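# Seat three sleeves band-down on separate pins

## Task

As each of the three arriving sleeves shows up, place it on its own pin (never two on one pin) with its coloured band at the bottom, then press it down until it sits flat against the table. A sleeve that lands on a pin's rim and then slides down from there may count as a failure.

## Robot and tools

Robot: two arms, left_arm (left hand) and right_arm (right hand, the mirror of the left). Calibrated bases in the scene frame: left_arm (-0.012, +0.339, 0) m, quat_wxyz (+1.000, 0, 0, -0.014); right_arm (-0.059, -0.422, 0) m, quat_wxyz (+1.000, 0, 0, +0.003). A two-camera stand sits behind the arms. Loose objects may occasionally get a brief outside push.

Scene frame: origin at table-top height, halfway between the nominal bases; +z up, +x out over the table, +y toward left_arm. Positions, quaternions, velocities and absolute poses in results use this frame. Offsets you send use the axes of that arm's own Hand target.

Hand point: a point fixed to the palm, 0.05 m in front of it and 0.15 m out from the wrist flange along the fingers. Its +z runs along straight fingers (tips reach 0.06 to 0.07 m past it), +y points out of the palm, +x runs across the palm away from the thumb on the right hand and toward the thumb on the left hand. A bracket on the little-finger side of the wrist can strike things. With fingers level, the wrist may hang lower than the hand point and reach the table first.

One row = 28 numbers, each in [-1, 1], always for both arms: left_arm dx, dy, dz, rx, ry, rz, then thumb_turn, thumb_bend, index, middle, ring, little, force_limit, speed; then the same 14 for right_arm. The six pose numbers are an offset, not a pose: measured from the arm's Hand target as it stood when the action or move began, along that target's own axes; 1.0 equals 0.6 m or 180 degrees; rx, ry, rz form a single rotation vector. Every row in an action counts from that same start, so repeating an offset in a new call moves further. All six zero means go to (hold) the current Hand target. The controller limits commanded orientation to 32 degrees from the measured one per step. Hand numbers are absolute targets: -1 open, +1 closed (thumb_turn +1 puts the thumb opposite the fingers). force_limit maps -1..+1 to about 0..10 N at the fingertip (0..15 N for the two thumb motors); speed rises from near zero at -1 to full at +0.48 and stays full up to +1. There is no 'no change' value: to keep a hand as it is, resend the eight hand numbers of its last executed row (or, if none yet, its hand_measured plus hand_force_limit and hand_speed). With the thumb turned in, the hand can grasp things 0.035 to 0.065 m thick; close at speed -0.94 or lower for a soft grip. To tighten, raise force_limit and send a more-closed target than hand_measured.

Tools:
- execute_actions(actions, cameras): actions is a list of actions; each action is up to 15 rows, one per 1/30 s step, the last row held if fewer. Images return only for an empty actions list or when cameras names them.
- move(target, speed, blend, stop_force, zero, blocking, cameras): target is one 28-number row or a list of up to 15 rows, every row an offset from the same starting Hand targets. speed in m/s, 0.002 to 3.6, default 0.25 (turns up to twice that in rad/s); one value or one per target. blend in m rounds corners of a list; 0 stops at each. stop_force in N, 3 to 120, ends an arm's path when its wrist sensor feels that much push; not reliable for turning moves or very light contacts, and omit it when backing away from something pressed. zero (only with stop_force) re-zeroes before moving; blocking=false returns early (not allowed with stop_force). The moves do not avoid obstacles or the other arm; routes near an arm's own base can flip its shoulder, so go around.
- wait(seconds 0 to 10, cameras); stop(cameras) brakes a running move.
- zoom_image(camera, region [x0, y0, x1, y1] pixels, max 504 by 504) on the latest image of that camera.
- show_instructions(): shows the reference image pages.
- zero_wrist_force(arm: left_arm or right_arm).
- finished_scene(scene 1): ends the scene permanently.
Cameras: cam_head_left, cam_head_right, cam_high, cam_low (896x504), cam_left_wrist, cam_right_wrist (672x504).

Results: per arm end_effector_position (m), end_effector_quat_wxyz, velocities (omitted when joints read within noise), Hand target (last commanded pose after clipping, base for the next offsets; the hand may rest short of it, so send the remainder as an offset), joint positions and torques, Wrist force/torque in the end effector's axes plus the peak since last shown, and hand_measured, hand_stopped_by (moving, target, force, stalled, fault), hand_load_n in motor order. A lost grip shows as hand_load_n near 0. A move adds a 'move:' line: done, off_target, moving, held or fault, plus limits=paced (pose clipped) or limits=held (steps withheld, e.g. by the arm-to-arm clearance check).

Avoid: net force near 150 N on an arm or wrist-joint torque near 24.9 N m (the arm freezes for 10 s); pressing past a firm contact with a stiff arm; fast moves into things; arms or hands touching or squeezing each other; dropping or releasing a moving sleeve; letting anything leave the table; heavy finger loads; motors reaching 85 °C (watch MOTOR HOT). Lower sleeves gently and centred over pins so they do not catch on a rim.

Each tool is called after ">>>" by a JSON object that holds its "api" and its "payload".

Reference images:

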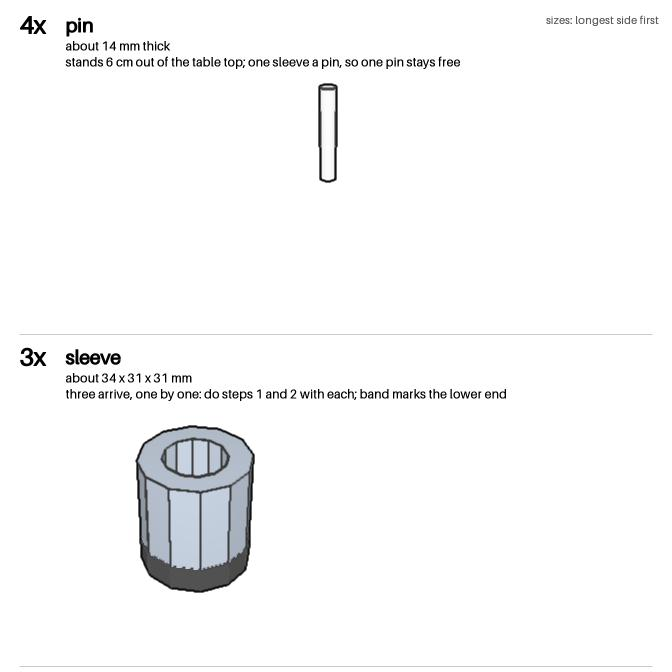

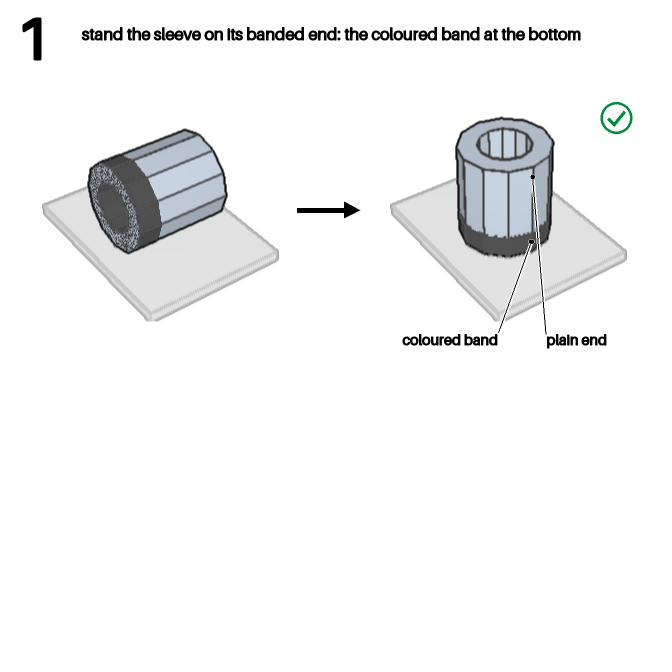

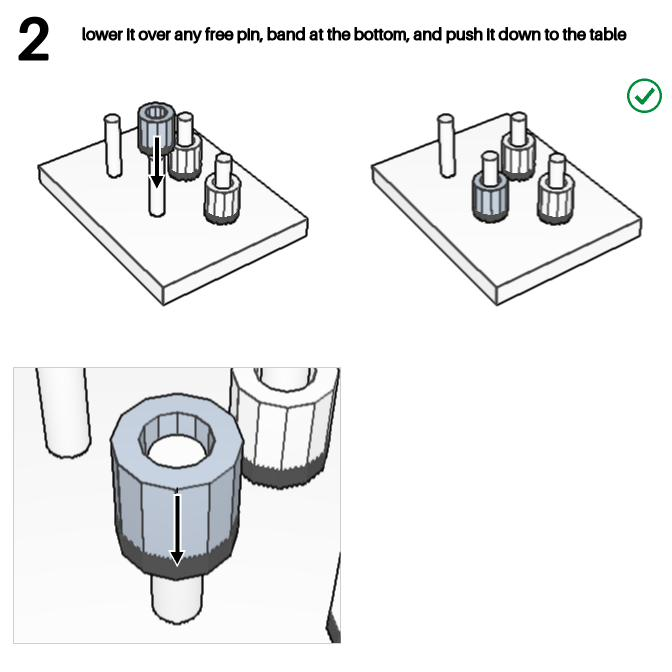

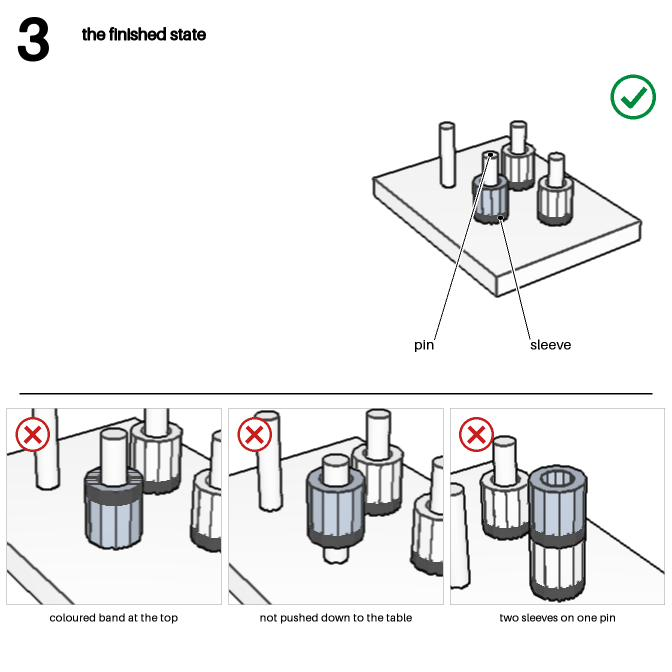

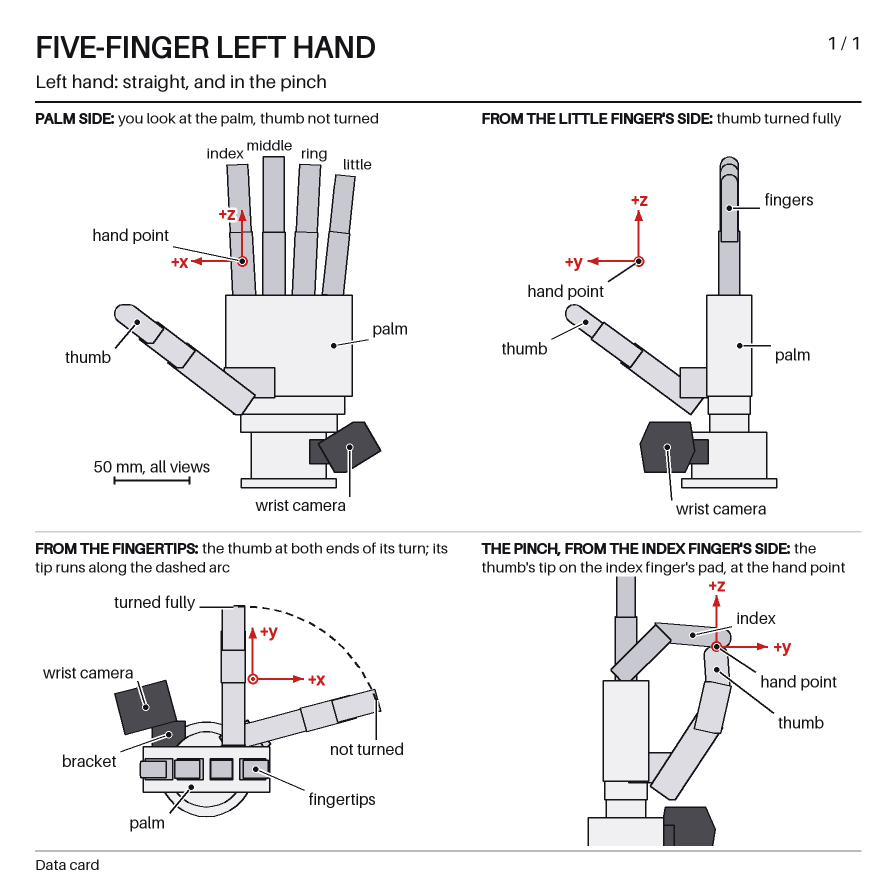

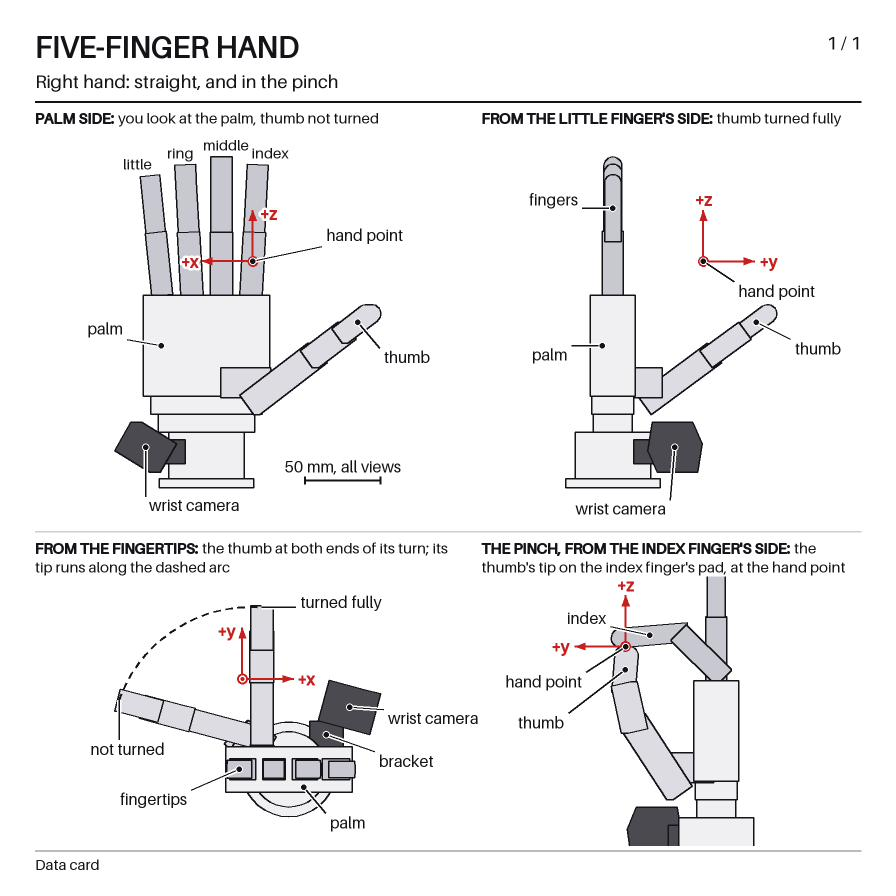

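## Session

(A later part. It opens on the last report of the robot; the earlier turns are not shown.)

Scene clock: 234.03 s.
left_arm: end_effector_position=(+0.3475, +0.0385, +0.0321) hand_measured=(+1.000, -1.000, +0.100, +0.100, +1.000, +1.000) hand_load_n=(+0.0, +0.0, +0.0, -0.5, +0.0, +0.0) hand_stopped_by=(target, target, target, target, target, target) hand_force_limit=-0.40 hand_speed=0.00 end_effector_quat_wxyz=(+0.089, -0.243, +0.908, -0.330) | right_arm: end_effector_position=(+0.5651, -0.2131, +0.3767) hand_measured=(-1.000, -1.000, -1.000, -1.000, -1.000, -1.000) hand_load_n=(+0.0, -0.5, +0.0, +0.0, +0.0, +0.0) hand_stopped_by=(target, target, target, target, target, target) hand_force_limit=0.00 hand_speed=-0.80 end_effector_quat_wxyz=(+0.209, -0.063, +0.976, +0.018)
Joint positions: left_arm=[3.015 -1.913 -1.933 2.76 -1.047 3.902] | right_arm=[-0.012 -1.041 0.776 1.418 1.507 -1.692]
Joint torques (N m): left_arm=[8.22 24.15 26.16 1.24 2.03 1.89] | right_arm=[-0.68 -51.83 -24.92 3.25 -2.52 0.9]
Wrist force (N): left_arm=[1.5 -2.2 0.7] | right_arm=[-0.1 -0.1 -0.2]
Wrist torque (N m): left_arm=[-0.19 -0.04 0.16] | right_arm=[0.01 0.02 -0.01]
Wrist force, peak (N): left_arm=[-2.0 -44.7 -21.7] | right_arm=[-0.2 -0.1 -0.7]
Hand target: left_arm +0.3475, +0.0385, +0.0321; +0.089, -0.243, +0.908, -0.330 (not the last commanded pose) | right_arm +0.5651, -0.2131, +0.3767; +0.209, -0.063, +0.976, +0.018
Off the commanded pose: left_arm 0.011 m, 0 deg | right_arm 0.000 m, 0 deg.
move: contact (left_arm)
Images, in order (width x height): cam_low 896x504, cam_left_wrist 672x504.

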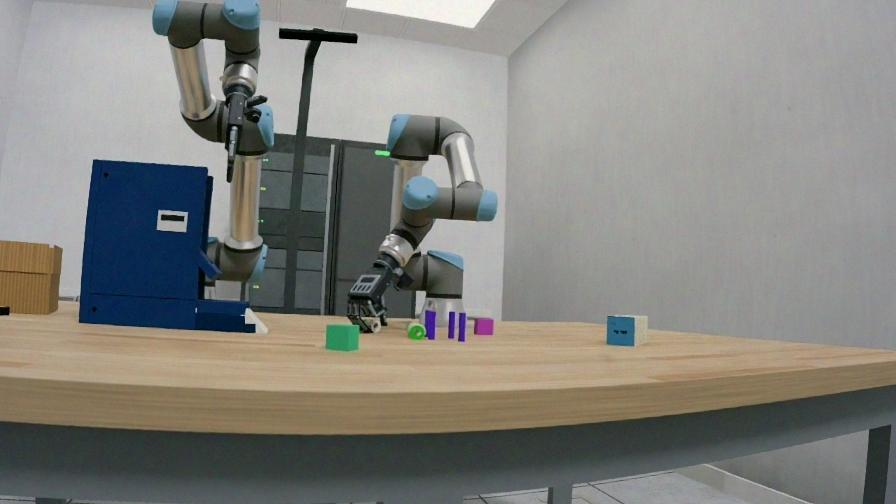

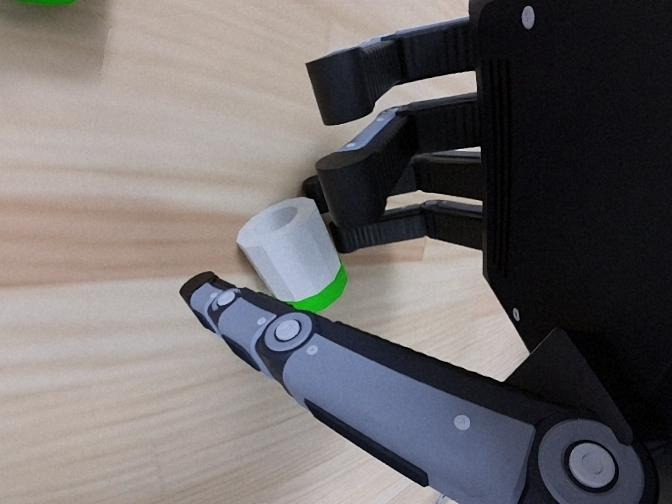

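>>> {"api": "move", "payload": {"target": [0, 0, 0, 0, 0, 0, 1, -0.4, 0.5, 0.5, 1, 1, -0.3, -0.92, 0, 0, 0, 0, 0, 0, -1, -1, -1, -1, -1, -1, 0, -0.8], "speed": 0.05, "cameras": ["cam_left_wrist", "cam_low"]}}

>>> {"api": "zoom_image", "payload": {"camera": "cam_left_wrist", "region": [170, 130, 422, 330]}}

>>> {"api": "zoom_image", "payload": {"camera": "cam_low", "region": [320, 250, 500, 360]}}

Scene clock: 243.67 s.
left_arm: end_effector_position=(+0.3475, +0.0385, +0.0321) hand_measured=(+1.000, -0.890, +0.500, +0.314, +1.000, +1.000) hand_load_n=(+0.0, +5.5, +0.5, +4.5, +0.0, +0.0) hand_stopped_by=(target, force, target, force, target, target) hand_force_limit=-0.30 hand_speed=-0.92 end_effector_quat_wxyz=(+0.089, -0.243, +0.908, -0.330) | right_arm: end_effector_position=(+0.5651, -0.2131, +0.3767) hand_measured=(-1.000, -1.000, -1.000, -1.000, -1.000, -1.000) hand_load_n=(+0.0, +0.0, +0.0, +0.0, +0.0, +0.0) hand_stopped_by=(target, target, target, target, target, target) hand_force_limit=0.00 hand_speed=-0.80 end_effector_quat_wxyz=(+0.209, -0.063, +0.976, +0.018)
Joint positions: left_arm=[3.015 -1.913 -1.933 2.76 -1.047 3.902] | right_arm=[-0.012 -1.041 0.776 1.418 1.507 -1.692]
Joint torques (N m): left_arm=[7.81 18.15 23.37 -1.2 1.39 0.77] | right_arm=[-0.44 -51.43 -24.94 3.32 -2.59 0.97]
Wrist force (N): left_arm=[1.2 -1.9 1.9] | right_arm=[-0.1 -0.1 -0.3]
Wrist torque (N m): left_arm=[-0.20 -0.04 0.17] | right_arm=[0.01 0.04 -0.01]
Wrist force, peak (N): left_arm=[1.6 -2.8 0.3] | right_arm=[-0.3 0.0 -0.7]
Hand target: left_arm +0.3475, +0.0385, +0.0321; +0.089, -0.243, +0.908, -0.330 | right_arm +0.5651, -0.2131, +0.3767; +0.209, -0.063, +0.976, +0.018
Off the commanded pose: left_arm 0.000 m, 0 deg | right_arm 0.000 m, 0 deg.
move: done
Images, in order (width x height): cam_low 896x504, cam_left_wrist 672x504.

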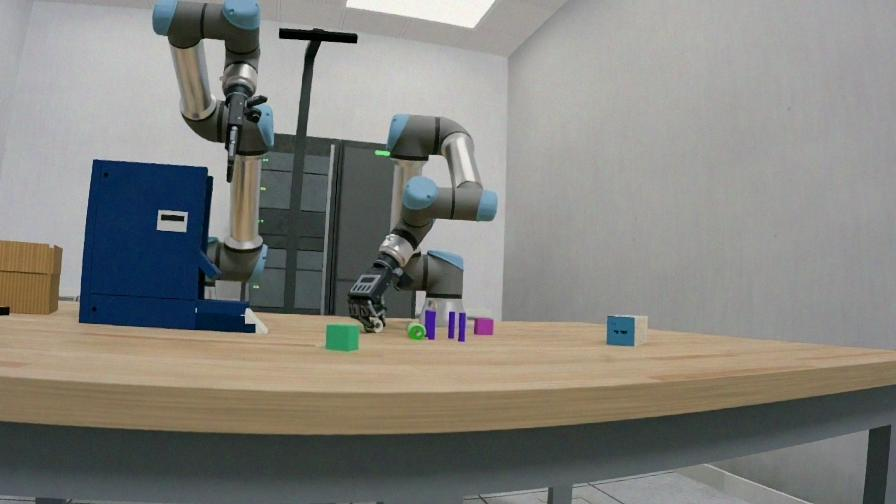

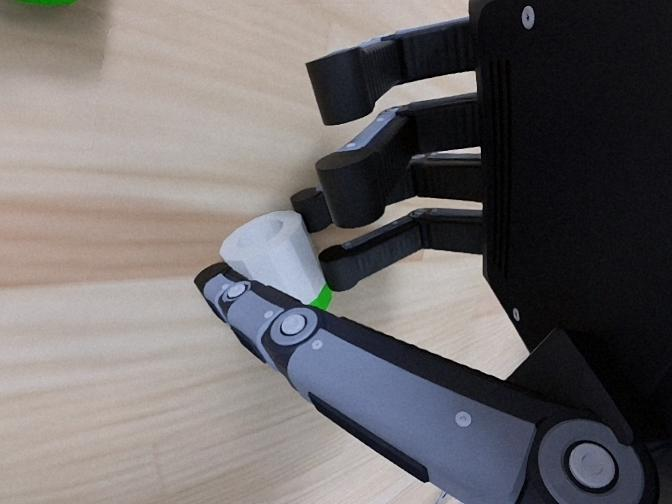

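Scaled by 2.000 from the camera's 672x504 image, which has a finer 960x720 frame.

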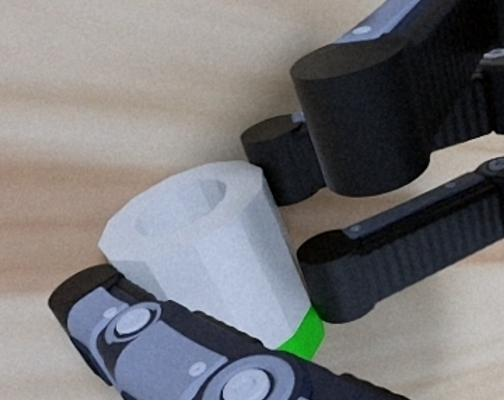

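Scaled by 2.800 from the camera's 896x504 image, which has a finer 1280x720 frame.

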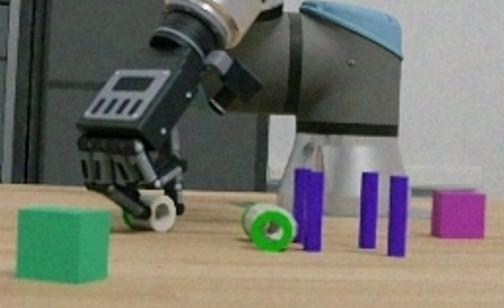

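>>> {"api": "move", "payload": {"target": [0, 0, 0, 0, 0, 0, 1, -0.4, 0.7, 0.5, 1, 1, -0.3, -0.92, 0, 0, 0, 0, 0, 0, -1, -1, -1, -1, -1, -1, 0, -0.8], "speed": 0.05, "cameras": ["cam_left_wrist"]}}

>>> {"api": "zoom_image", "payload": {"camera": "cam_left_wrist", "region": [170, 130, 422, 330]}}

Scene clock: 248.83 s.
left_arm: end_effector_position=(+0.3475, +0.0385, +0.0321) hand_measured=(+1.000, -0.890, +0.700, +0.314, +1.000, +1.000) hand_load_n=(+0.5, +5.5, +0.0, +4.5, +0.0, +0.0) hand_stopped_by=(target, force, target, force, target, target) hand_force_limit=-0.30 hand_speed=-0.92 end_effector_quat_wxyz=(+0.089, -0.243, +0.908, -0.330) | right_arm: end_effector_position=(+0.5651, -0.2131, +0.3767) hand_measured=(-1.000, -1.000, -1.000, -1.000, -1.000, -1.000) hand_load_n=(+0.0, +0.0, +0.0, +0.0, +0.0, +0.0) hand_stopped_by=(target, target, target, target, target, target) hand_force_limit=0.00 hand_speed=-0.80 end_effector_quat_wxyz=(+0.209, -0.063, +0.976, +0.018)
Joint positions: left_arm=[3.015 -1.913 -1.933 2.76 -1.047 3.902] | right_arm=[-0.012 -1.041 0.776 1.418 1.507 -1.692]
Joint torques (N m): left_arm=[6.19 19.02 22.29 -2.68 0.22 0.32] | right_arm=[-0.7 -51.54 -25.12 3.29 -2.5 0.92]
Wrist force (N): left_arm=[1.2 -2.0 1.8] | right_arm=[-0.2 0.1 -0.2]
Wrist torque (N m): left_arm=[-0.20 -0.04 0.17] | right_arm=[0.03 0.04 -0.01]
Wrist force, peak (N): left_arm=[1.2 -2.0 1.9] | right_arm=[-0.3 -0.1 -0.6]
Hand target: left_arm +0.3475, +0.0385, +0.0321; +0.089, -0.243, +0.908, -0.330 | right_arm +0.5651, -0.2131, +0.3767; +0.209, -0.063, +0.976, +0.018
Off the commanded pose: left_arm 0.000 m, 0 deg | right_arm 0.000 m, 0 deg.
move: done
Images, in order (width x height): cam_left_wrist 672x504.

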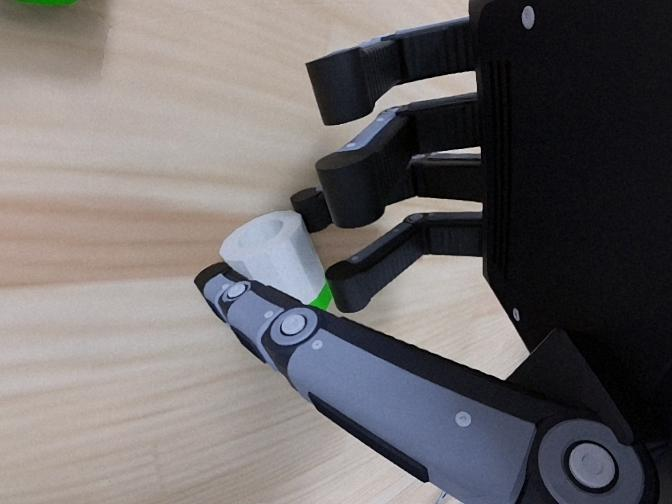

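Scaled by 2.000 from the camera's 672x504 image, which has a finer 960x720 frame.

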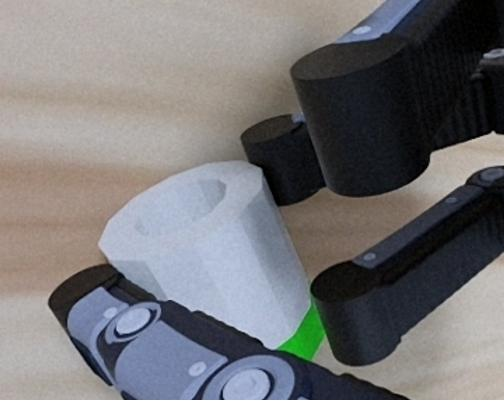

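>>> {"api": "move", "payload": {"target": [0, -0.0322, -0.0383, 0, 0, 0, 1, -0.4, 0.7, 0.5, 1, 1, -0.3, -0.92, 0, 0, 0, 0, 0, 0, -1, -1, -1, -1, -1, -1, 0, -0.8], "speed": 0.06, "cameras": ["cam_left_wrist", "cam_low"]}}

>>> {"api": "zoom_image", "payload": {"camera": "cam_left_wrist", "region": [170, 130, 422, 330]}}

>>> {"api": "zoom_image", "payload": {"camera": "cam_low", "region": [320, 250, 500, 360]}}

Scene clock: 255.37 s.
left_arm: end_effector_position=(+0.3476, +0.0385, +0.0622) hand_measured=(+1.000, -0.890, +0.700, +0.314, +1.000, +1.000) hand_load_n=(+0.0, +5.0, +0.0, +4.0, +0.0, +0.0) hand_stopped_by=(target, force, target, force, target, target) hand_force_limit=-0.30 hand_speed=-0.92 end_effector_quat_wxyz=(+0.089, -0.243, +0.908, -0.330) | right_arm: end_effector_position=(+0.5651, -0.2131, +0.3767) hand_measured=(-1.000, -1.000, -1.000, -1.000, -1.000, -1.000) hand_load_n=(+0.0, -0.5, +0.0, +0.0, +0.0, +0.0) hand_stopped_by=(target, target, target, target, target, target) hand_force_limit=0.00 hand_speed=-0.80 end_effector_quat_wxyz=(+0.209, -0.063, +0.976, +0.018)
Joint positions: left_arm=[3.015 -1.866 -1.902 2.683 -1.047 3.902] | right_arm=[-0.012 -1.041 0.776 1.418 1.507 -1.692]
Joint torques (N m): left_arm=[-5.73 15.99 4.19 0.98 -0.46 -0.46] | right_arm=[-0.62 -51.26 -24.92 3.24 -2.46 0.93]
Wrist force (N): left_arm=[1.3 -1.8 1.7] | right_arm=[0.0 0.0 -0.2]
Wrist torque (N m): left_arm=[-0.19 -0.05 0.18] | right_arm=[0.02 0.02 -0.01]
Wrist force, peak (N): left_arm=[1.1 -2.2 1.9] | right_arm=[0.1 -0.2 -0.7]
Hand target: left_arm +0.3475, +0.0385, +0.0621; +0.089, -0.243, +0.908, -0.330 | right_arm +0.5651, -0.2131, +0.3767; +0.209, -0.063, +0.976, +0.018
Off the commanded pose: left_arm 0.000 m, 0 deg | right_arm 0.000 m, 0 deg.
move: done
Images, in order (width x height): cam_low 896x504, cam_left_wrist 672x504.

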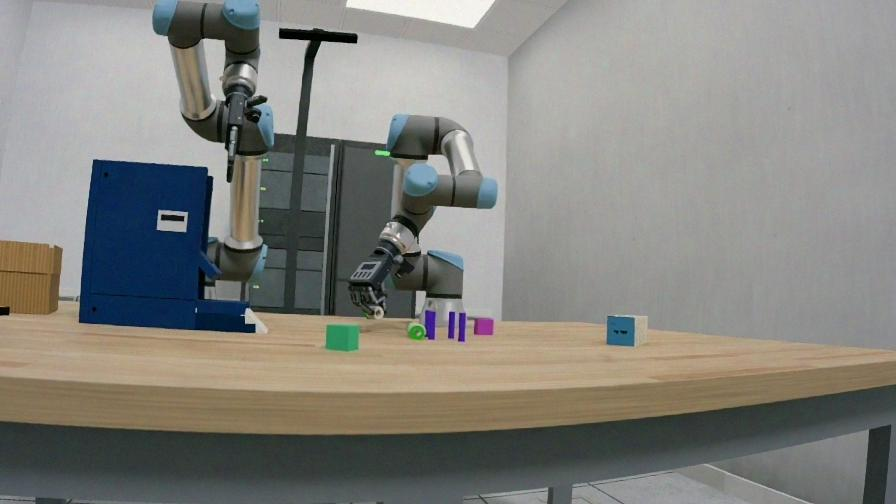

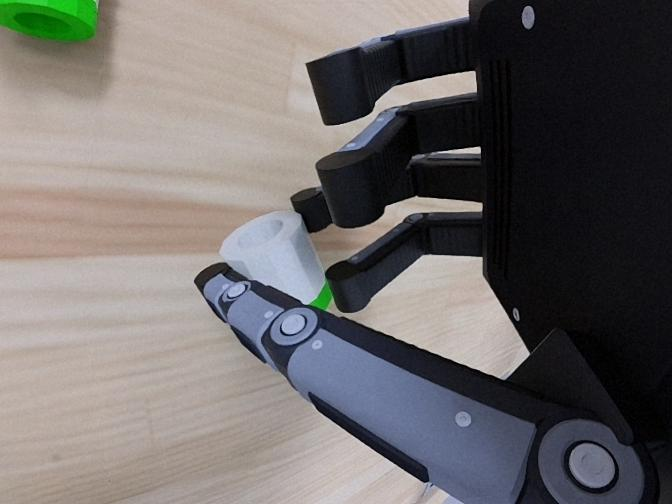

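Scaled by 2.000 from the camera's 672x504 image, which has a finer 960x720 frame.

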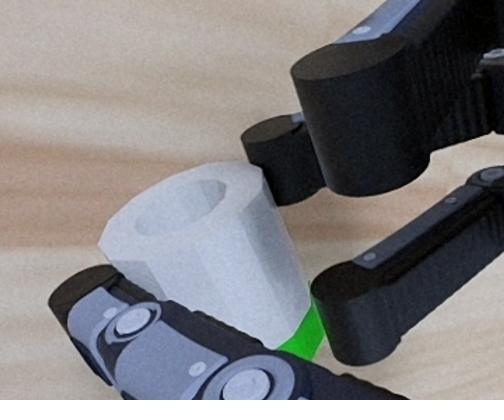

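Scaled by 2.800 from the camera's 896x504 image, which has a finer 1280x720 frame.

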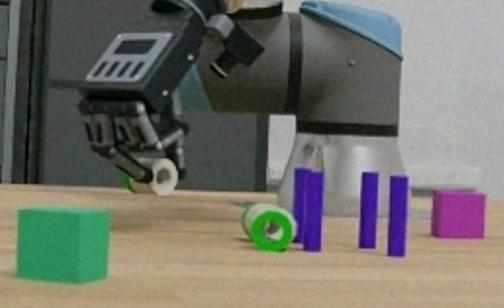

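>>> {"api": "move", "payload": {"target": [[0, -0.1286, -0.1532, 0, 0, 0, 1, -0.4, 0.7, 0.5, 1, 1, -0.3, -0.92, 0, 0, 0, 0, 0, 0, -1, -1, -1, -1, -1, -1, 0, -0.8], [-0.3547, -0.0665, -0.2443, 0.3912, -0.0403, 0.5447, 1, -0.4, 0.7, 0.5, 1, 1, -0.3, -0.92, 0, 0, 0, 0, 0, 0, -1, -1, -1, -1, -1, -1, 0, -0.8]], "speed": 0.35, "blend": [0.03, 0], "cameras": ["cam_left_wrist", "cam_low", "cam_high", "cam_right_wrist", "cam_head_left"]}}

Scene clock: 285.07 s.
left_arm: end_effector_position=(+0.5005, +0.1991, +0.2002) hand_measured=(+1.000, -0.890, +0.700, +0.314, +1.000, +1.000) hand_load_n=(+0.5, +5.5, +0.0, +4.5, +0.0, +0.0) hand_stopped_by=(target, force, target, force, target, target) hand_force_limit=-0.30 hand_speed=-0.92 end_effector_quat_wxyz=(+0.543, +0.367, +0.671, -0.345) | right_arm: end_effector_position=(+0.5651, -0.2131, +0.3767) hand_measured=(-1.000, -1.000, -1.000, -1.000, -1.000, -1.000) hand_load_n=(+0.0, +0.0, +0.0, +0.0, +0.0, +0.0) hand_stopped_by=(target, target, target, target, target, target) hand_force_limit=0.00 hand_speed=-0.80 end_effector_quat_wxyz=(+0.209, -0.063, +0.976, +0.018)
Joint positions: left_arm=[3.685 -1.942 -2.023 2.329 -0.172 6.283] | right_arm=[-0.012 -1.041 0.776 1.418 1.507 -1.692]
Joint torques (N m): left_arm=[3 19.8 10.19 -4.41 0.42 -2.01] | right_arm=[-1 -51.29 -25.12 3.21 -2.48 0.95]
Wrist force (N): left_arm=[-1.1 -0.3 1.4] | right_arm=[-0.2 -0.1 -0.5]
Wrist torque (N m): left_arm=[-0.19 0.01 0.00] | right_arm=[0.04 0.06 -0.01]
Wrist force, peak (N): left_arm=[1.4 -3.6 0.3] | right_arm=[-0.3 0.3 -0.5]
Hand target: left_arm +0.4999, +0.2000, +0.2002; +0.476, +0.511, +0.508, -0.505 | right_arm +0.5651, -0.2131, +0.3767; +0.209, -0.063, +0.976, +0.018
Off the commanded pose: left_arm 0.001 m, 42 deg; orientation clipped | right_arm 0.000 m, 0 deg.
joint sent to its limit (left arm) — joint 6 (wrist 3), upper limit. The joint targets are off in orientation, not in position.
move: off_target (left_arm); limits=paced
Images, in order (width x height): cam_head_left 896x504, cam_high 896x504, cam_low 896x504, cam_left_wrist 672x504, cam_right_wrist 672x504.

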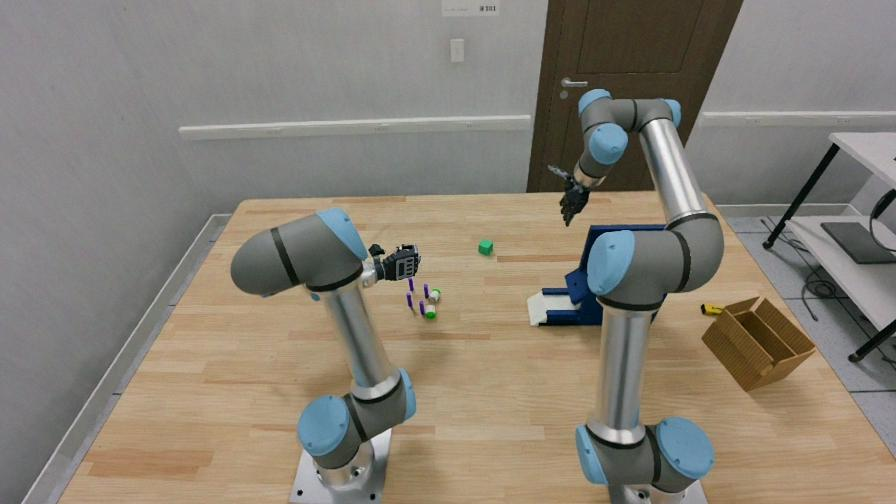

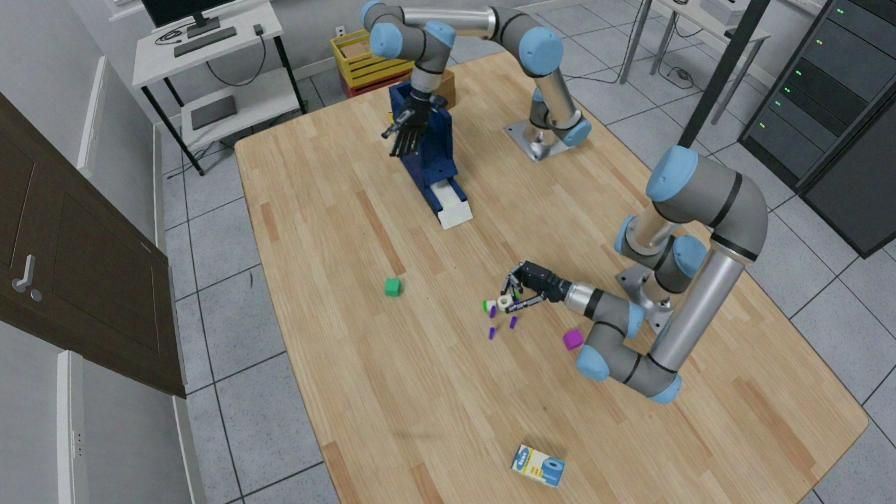

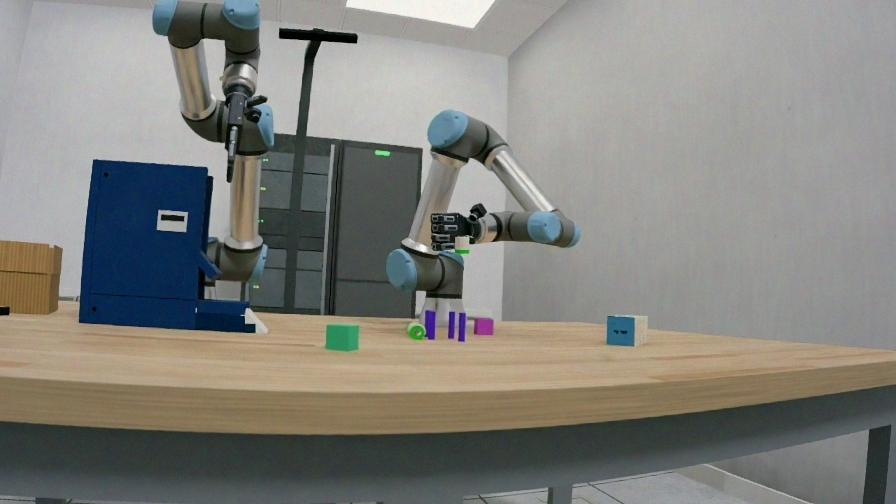

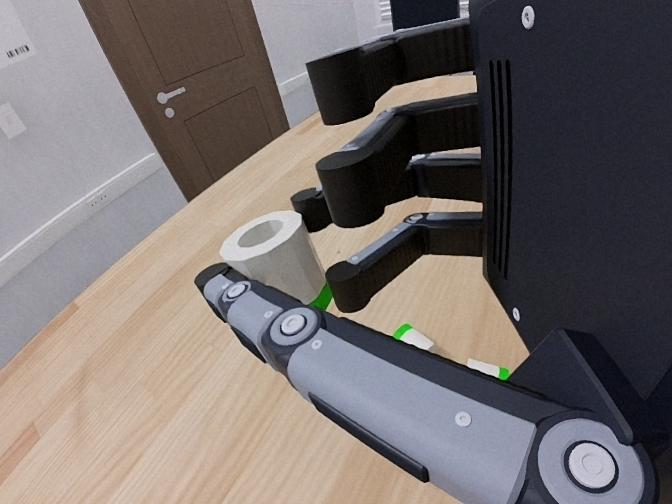

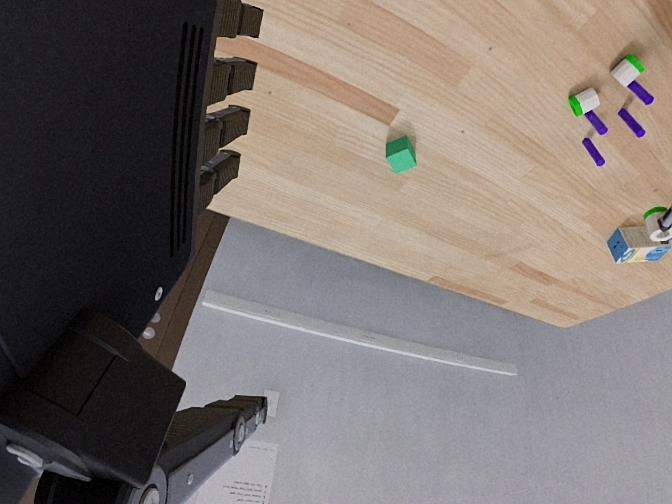

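>>> {"api": "zoom_image", "payload": {"camera": "cam_low", "region": [390, 190, 540, 350]}}

>>> {"api": "zoom_image", "payload": {"camera": "cam_head_left", "region": [350, 230, 470, 330]}}

>>> {"api": "zoom_image", "payload": {"camera": "cam_high", "region": [460, 240, 600, 360]}}

>>> {"api": "zoom_image", "payload": {"camera": "cam_right_wrist", "region": [540, 30, 672, 280]}}

Scaled by 3.150 from the camera's 896x504 image, which has a finer 1280x720 frame.

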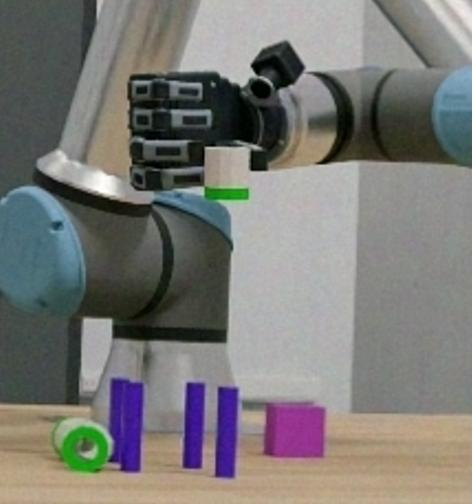

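Scaled by 4.200 from the camera's 896x504 image, which has a finer 1280x720 frame.

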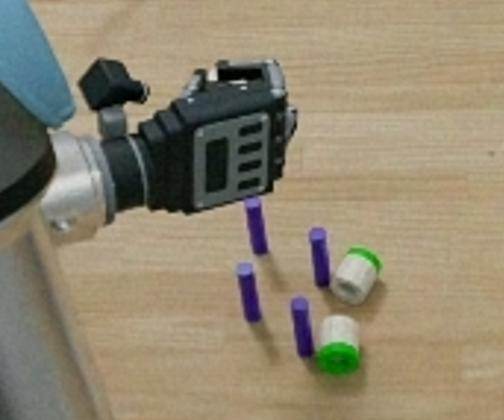

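Scaled by 3.600 from the camera's 896x504 image, which has a finer 1280x720 frame.

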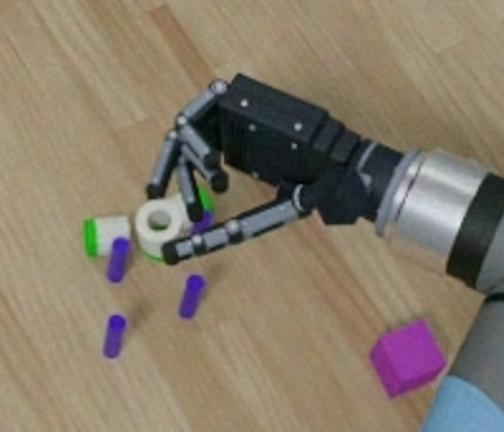

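Scaled by 2.016 from the camera's 672x504 image, which has a finer 960x720 frame.

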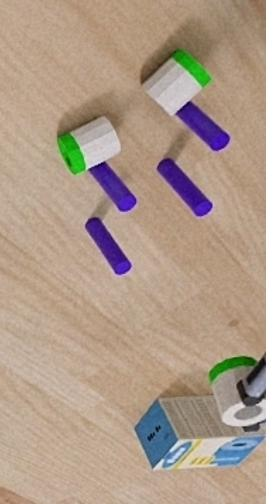

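>>> {"api": "move", "payload": {"target": [0, 0, 0, 0, 0, 0, 1, -0.4, 0.7, 0.5, 1, 1, -0.3, -0.92, 0.24, 0.1115, 0.3335, -0.202, -0.0159, -0.3176, -1, -1, -1, -1, -1, -1, 0, -0.8], "speed": 0.35, "cameras": ["cam_right_wrist", "cam_low", "cam_high"]}}

Scene clock: 333.07 s.
left_arm: end_effector_position=(+0.5005, +0.1991, +0.2002) hand_measured=(+1.000, -0.890, +0.700, +0.314, +1.000, +1.000) hand_load_n=(+0.5, +5.5, +0.0, +4.5, +0.0, +0.0) hand_stopped_by=(target, force, target, force, target, target) hand_force_limit=-0.30 hand_speed=-0.92 end_effector_quat_wxyz=(+0.543, +0.367, +0.672, -0.345) | right_arm: end_effector_position=(+0.5246, -0.1688, +0.2079) hand_measured=(-1.000, -1.000, -1.000, -1.000, -1.000, -1.000) hand_load_n=(+0.0, +0.0, +0.0, +0.0, +0.0, +0.0) hand_stopped_by=(target, target, target, target, target, target) hand_force_limit=0.00 hand_speed=-0.80 end_effector_quat_wxyz=(+0.201, -0.432, +0.865, +0.158)
Joint positions: left_arm=[3.685 -1.942 -2.023 2.329 -0.173 6.283] | right_arm=[-0.091 -0.895 1.075 1.196 1.09 -2.535]
Joint torques (N m): left_arm=[-1.96 36.91 22.85 -5.35 0.96 1.23] | right_arm=[-1.05 -46.2 -18.84 2.16 -0.85 -0.42]
Wrist force (N): left_arm=[-1.0 -0.3 1.6] | right_arm=[-19.5 -1.6 0.8]
Wrist torque (N m): left_arm=[-0.20 0.01 0.00] | right_arm=[-0.33 3.64 -1.29]
Wrist force, peak (N): left_arm=[-1.6 -0.3 1.4] | right_arm=[-136.9 -3.9 -45.8]
Hand target: left_arm +0.5005, +0.1991, +0.2002; +0.543, +0.367, +0.672, -0.345 (not the last commanded pose) | right_arm +0.5246, -0.1688, +0.2079; +0.201, -0.432, +0.865, +0.158 (not the last commanded pose)
Off the commanded pose: left_arm 0.001 m, 32 deg | right_arm 0.076 m, 20 deg.
FORCE FAULT: contact force on the right arm reached its limit, and that arm stopped. The contact can be on any part of that arm, not only on its tool. That arm's remaining commands of this call were not run. That arm is still stopped at the end of this call. That arm stays stopped for about 10 more seconds. Until then a move that you send moves the other arm only, and its call returns only when the move has ended. Once the stop has ended, the next robot result says so. If the stop ends while you think or write, that arm runs what you send next, counted from a new Hand target: where the arm stands when the stop ends. While its stop runs, that arm, its gripper or tool too, takes no new command. Until it ends, the stop uses up actions while you think or wait. An arm that is not stopped still takes commands.
move: fault (right_arm), off_target (left_arm)
Images, in order (width x height): cam_high 896x504, cam_low 896x504, cam_right_wrist 672x504.

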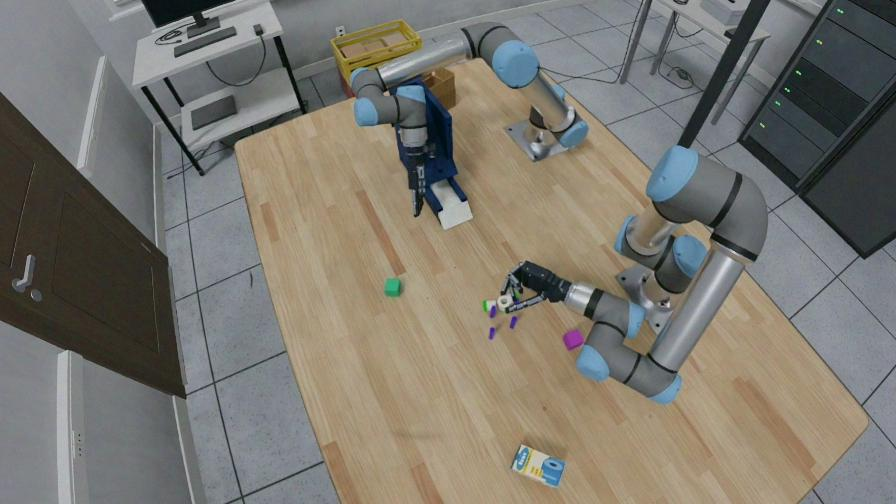

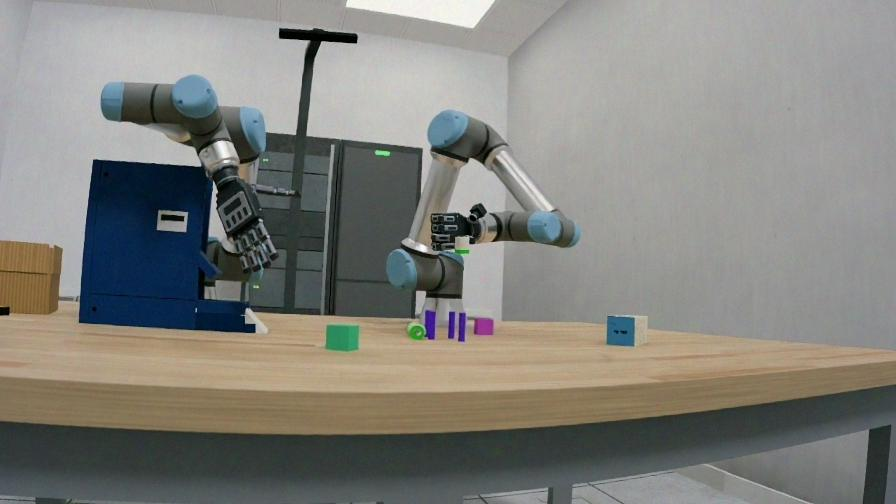

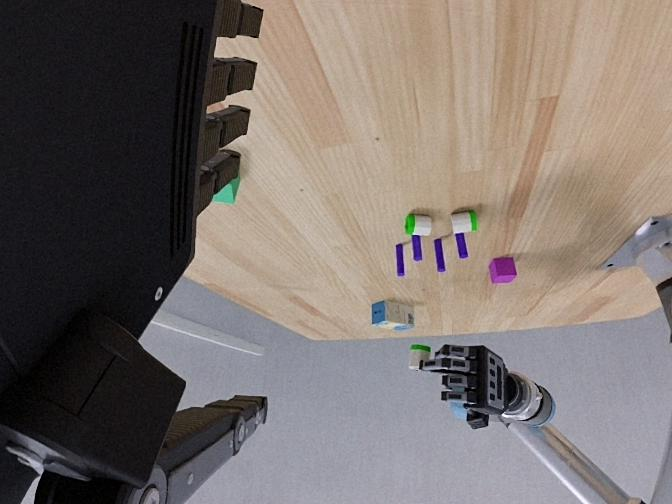

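>>> {"api": "zoom_image", "payload": {"camera": "cam_right_wrist", "region": [370, 190, 540, 400]}}

Scaled by 2.400 from the camera's 672x504 image, which has a finer 960x720 frame.

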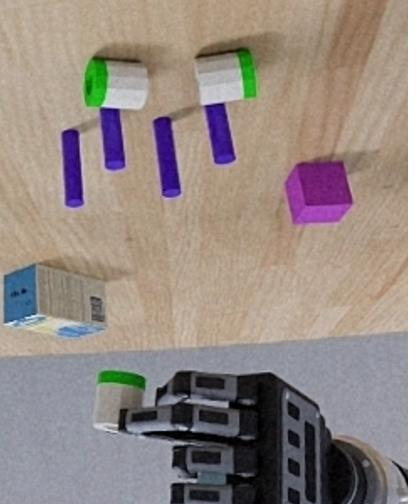

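>>> {"api": "move", "payload": {"target": [0.127, -0.1632, 0.0132, -0.0872, -0.0569, 0.0127, 1, -0.4, 0.7, 0.5, 1, 1, -0.3, -0.92, -0.1123, 0.0885, 0.0497, 0, 0, 0, -1, -1, -1, -1, -1, -1, 0, -0.8], "speed": 0.2, "cameras": ["cam_right_wrist", "cam_low", "cam_high", "cam_left_wrist"]}}

Scene clock: 370.00 s.
left_arm: end_effector_position=(+0.4084, +0.1530, +0.1303) hand_measured=(+1.000, -0.890, +0.700, +0.314, +1.000, +1.000) hand_load_n=(+0.5, +5.5, +0.0, +4.0, +0.0, +0.0) hand_stopped_by=(target, force, target, force, target, target) hand_force_limit=-0.30 hand_speed=-0.92 end_effector_quat_wxyz=(+0.652, +0.271, +0.654, -0.271) | right_arm: end_effector_position=(+0.5246, -0.0787, +0.2197) hand_measured=(-1.000, -1.000, -1.000, -1.000, -1.000, -1.000) hand_load_n=(-0.5, +0.0, +0.0, +0.0, +0.0, +0.0) hand_stopped_by=(target, target, target, target, target, target) hand_force_limit=0.00 hand_speed=-0.80 end_effector_quat_wxyz=(+0.201, -0.432, +0.865, +0.158)
Joint positions: left_arm=[3.615 -1.416 -2.685 4.095 -0.339 4.716] | right_arm=[0.069 -0.85 0.949 1.2 1.127 -2.362]
Joint torques (N m): left_arm=[4.9 17.95 22.76 2.88 -1.3 -0.81] | right_arm=[4.6 -59.94 -20.29 0.06 -3.1 1.83]
Wrist force (N): left_arm=[-1.2 0.1 1.6] | right_arm=[-0.1 0.2 0.0]
Wrist torque (N m): left_arm=[-0.22 0.05 -0.13] | right_arm=[0.00 0.02 0.07]
Wrist force, peak (N): left_arm=[-2.3 1.1 1.6] | right_arm=[-20.4 -1.5 0.0]
Hand target: left_arm +0.4085, +0.1531, +0.1304; +0.652, +0.271, +0.654, -0.271 | right_arm +0.5246, -0.0787, +0.2198; +0.201, -0.432, +0.865, +0.158
Off the commanded pose: left_arm 0.000 m, 0 deg | right_arm 0.000 m, 0 deg.
FORCE FAULT, CONTINUED: the right arm's stop, for the force fault that an earlier result reported, is over. The rest of the stop counts as 19 of the actions that you can send in this scene. The stop ended before this call began, so that arm ran this call's commands, counted from a new Hand target: where the arm stood when the stop ended. During its stop the right arm's controller moved it back a little.
move: done
Images, in order (width x height): cam_high 896x504, cam_low 896x504, cam_left_wrist 672x504, cam_right_wrist 672x504.

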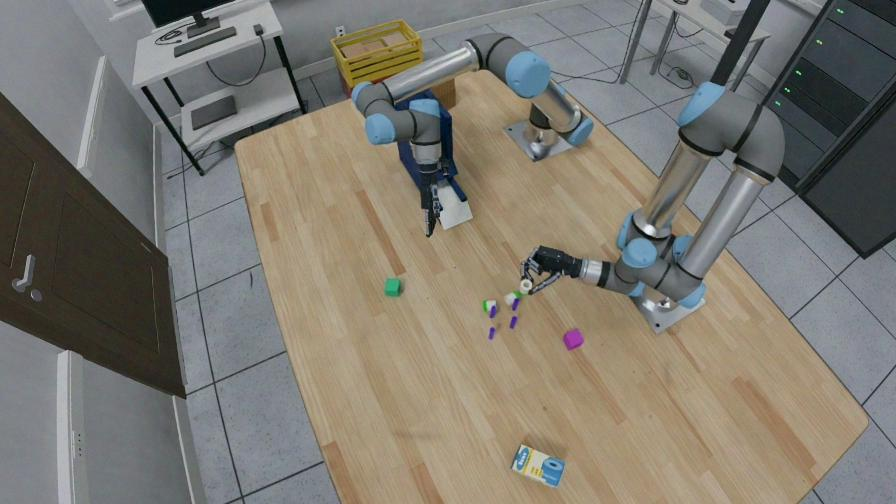

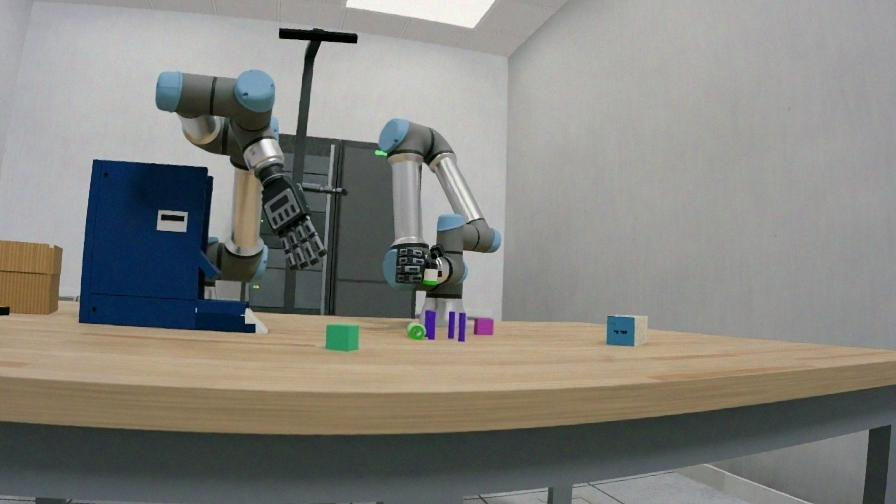

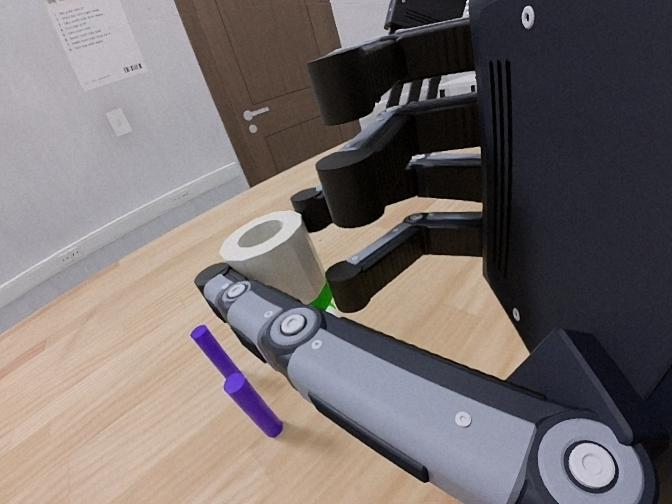

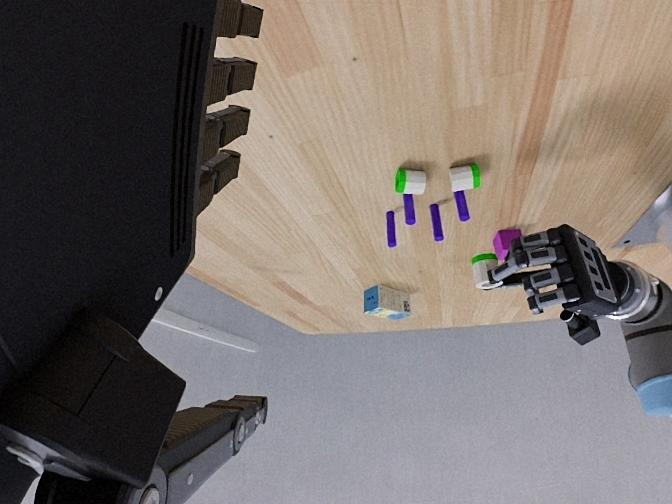

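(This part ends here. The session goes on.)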